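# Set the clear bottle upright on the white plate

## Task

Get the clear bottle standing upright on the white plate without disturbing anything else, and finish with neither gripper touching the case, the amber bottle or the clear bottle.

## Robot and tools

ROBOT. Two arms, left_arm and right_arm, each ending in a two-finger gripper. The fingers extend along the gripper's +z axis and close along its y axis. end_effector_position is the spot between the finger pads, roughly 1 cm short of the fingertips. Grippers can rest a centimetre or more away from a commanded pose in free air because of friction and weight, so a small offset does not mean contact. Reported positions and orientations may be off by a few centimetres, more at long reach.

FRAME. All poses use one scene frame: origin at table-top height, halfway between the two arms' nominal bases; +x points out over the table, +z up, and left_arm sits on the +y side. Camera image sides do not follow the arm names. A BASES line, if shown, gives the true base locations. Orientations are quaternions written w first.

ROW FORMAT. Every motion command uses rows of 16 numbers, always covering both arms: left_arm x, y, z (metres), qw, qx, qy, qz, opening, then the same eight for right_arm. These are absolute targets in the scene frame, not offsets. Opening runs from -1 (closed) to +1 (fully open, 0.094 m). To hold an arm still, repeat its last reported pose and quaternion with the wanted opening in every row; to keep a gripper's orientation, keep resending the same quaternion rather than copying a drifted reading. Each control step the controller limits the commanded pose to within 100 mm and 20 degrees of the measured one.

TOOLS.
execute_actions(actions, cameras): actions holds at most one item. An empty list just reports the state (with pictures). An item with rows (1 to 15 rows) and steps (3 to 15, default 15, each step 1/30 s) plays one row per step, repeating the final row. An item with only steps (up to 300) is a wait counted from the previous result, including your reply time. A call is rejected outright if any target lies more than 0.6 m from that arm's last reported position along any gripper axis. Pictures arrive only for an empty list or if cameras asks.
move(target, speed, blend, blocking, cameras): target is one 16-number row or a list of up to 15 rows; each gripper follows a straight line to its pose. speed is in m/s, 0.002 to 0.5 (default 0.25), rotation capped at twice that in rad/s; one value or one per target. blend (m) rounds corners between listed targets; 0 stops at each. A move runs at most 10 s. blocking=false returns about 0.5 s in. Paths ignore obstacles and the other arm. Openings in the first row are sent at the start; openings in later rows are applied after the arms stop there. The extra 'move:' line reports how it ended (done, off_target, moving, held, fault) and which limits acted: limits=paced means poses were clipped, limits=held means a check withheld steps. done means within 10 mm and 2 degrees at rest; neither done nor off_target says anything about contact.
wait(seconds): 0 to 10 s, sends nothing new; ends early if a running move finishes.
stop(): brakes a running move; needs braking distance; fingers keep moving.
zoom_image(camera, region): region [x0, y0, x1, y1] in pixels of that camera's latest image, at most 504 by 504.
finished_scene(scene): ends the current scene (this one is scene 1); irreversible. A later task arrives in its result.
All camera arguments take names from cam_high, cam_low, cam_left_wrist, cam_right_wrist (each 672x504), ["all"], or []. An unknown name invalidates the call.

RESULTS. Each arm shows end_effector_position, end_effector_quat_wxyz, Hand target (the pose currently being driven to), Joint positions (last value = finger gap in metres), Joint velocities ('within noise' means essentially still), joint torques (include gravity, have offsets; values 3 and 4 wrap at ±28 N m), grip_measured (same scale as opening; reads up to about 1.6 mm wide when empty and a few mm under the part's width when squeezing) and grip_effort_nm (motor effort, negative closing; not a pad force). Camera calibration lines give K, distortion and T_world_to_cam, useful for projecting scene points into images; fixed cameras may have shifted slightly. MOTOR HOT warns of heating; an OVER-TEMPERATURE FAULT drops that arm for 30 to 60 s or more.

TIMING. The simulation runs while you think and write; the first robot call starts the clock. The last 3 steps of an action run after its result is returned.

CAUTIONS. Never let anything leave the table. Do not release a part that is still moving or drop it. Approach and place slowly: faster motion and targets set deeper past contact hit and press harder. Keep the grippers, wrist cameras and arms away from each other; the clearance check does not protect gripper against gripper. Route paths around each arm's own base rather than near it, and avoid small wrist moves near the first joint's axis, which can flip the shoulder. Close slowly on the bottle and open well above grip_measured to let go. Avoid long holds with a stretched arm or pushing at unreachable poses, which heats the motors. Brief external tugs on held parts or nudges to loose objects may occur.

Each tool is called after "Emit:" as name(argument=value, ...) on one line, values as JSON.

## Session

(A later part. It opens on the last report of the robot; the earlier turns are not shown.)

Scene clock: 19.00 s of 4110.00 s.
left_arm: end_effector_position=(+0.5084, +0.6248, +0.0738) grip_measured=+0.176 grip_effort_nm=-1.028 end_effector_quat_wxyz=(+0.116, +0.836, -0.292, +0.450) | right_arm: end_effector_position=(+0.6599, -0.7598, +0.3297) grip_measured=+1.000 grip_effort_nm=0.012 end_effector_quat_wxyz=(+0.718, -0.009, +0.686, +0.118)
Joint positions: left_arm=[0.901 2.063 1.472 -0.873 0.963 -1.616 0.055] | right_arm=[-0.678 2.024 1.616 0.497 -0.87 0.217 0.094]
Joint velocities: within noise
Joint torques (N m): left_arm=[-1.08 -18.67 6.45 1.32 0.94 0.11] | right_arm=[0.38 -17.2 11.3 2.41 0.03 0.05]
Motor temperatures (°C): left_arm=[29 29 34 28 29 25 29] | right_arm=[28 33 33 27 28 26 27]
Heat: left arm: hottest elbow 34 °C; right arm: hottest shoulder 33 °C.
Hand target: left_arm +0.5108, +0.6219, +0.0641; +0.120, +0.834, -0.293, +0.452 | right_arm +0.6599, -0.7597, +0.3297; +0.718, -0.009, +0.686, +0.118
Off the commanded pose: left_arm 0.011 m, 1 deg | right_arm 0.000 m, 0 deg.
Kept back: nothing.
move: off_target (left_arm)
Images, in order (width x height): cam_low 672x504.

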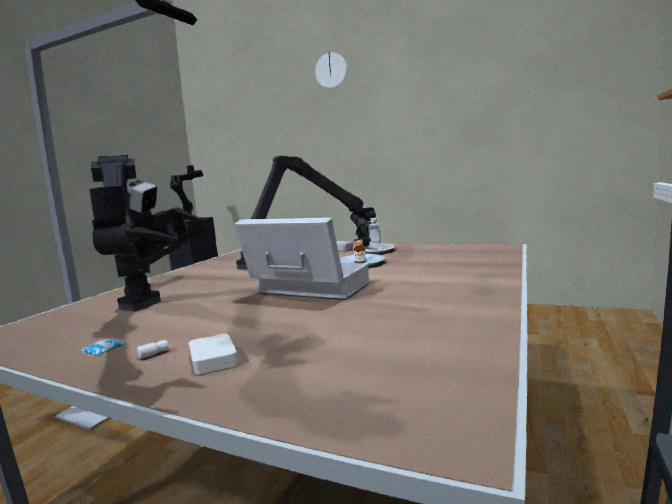

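Emit:
move(target=[[0.509,0.623,0.074,0.118,0.834,-0.293,0.452,-0.1,0.6599,-0.7598,0.3297,0.718,-0.009,0.686,0.118,1],[0.509,0.623,0.077,0.118,0.834,-0.293,0.452,0.45,0.6599,-0.7598,0.3297,0.718,-0.009,0.686,0.118,1],[0.443,0.672,0.15,0.118,0.834,-0.293,0.452,0.45,0.6599,-0.7598,0.3297,0.718,-0.009,0.686,0.118,1]], speed=[0.05,0.05,0.12], cameras=["cam_high","cam_low"])

Emit:
zoom_image(camera="cam_high", region=[470, 220, 570, 320])

Scene clock: 21.73 s of 4110.00 s.
left_arm: end_effector_position=(+0.4386, +0.6561, +0.1266) grip_measured=+0.447 grip_effort_nm=0.159 end_effector_quat_wxyz=(+0.146, +0.838, -0.277, +0.447) | right_arm: end_effector_position=(+0.6599, -0.7598, +0.3297) grip_measured=+1.000 grip_effort_nm=0.017 end_effector_quat_wxyz=(+0.718, -0.009, +0.686, +0.118)
Joint positions: left_arm=[1.032 2.024 1.559 -1.259 0.97 -1.382 0.068] | right_arm=[-0.678 2.024 1.616 0.497 -0.87 0.217 0.094]
Joint velocities: within noise
Joint torques (N m): left_arm=[-0.26 -21.07 10.45 -0.25 0.54 0.2] | right_arm=[0.38 -17.14 11.33 2.43 0.03 0.05]
Motor temperatures (°C): left_arm=[29 30 34 28 29 25 28] | right_arm=[28 33 34 27 28 26 27]
Heat: left arm: hottest elbow 34 °C; right arm: hottest elbow 34 °C.
Hand target: left_arm +0.4423, +0.6711, +0.1503; +0.118, +0.834, -0.293, +0.452 | right_arm +0.6599, -0.7597, +0.3297; +0.718, -0.009, +0.686, +0.118
Off the commanded pose: left_arm 0.029 m, 4 deg | right_arm 0.000 m, 0 deg.
Kept back: nothing.
move: off_target (left_arm)
Images, in order (width x height): cam_high 672x504, cam_low 672x504.

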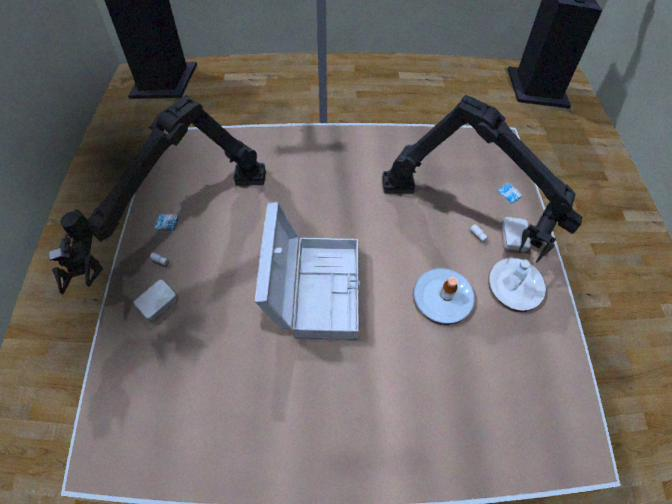

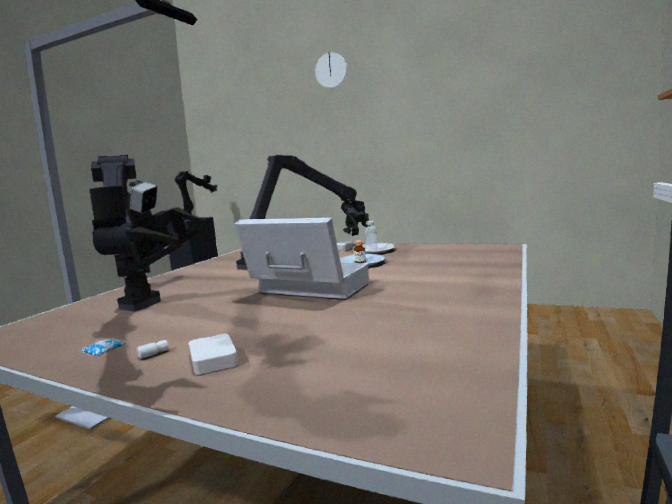

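Scaled by 5.040 from the camera's 672x504 image, which has a finer 960x720 frame.

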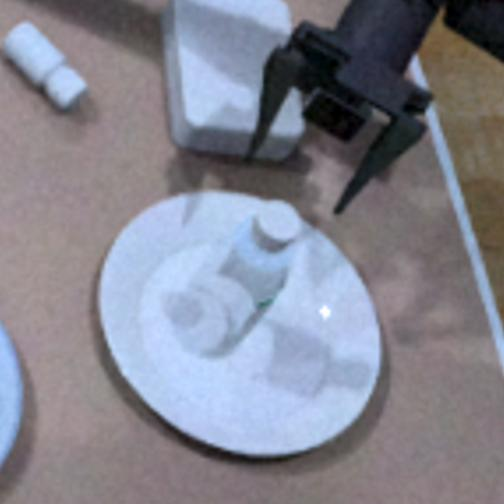

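Emit:
finished_scene(scene=2)

The scene is finished: the task was done.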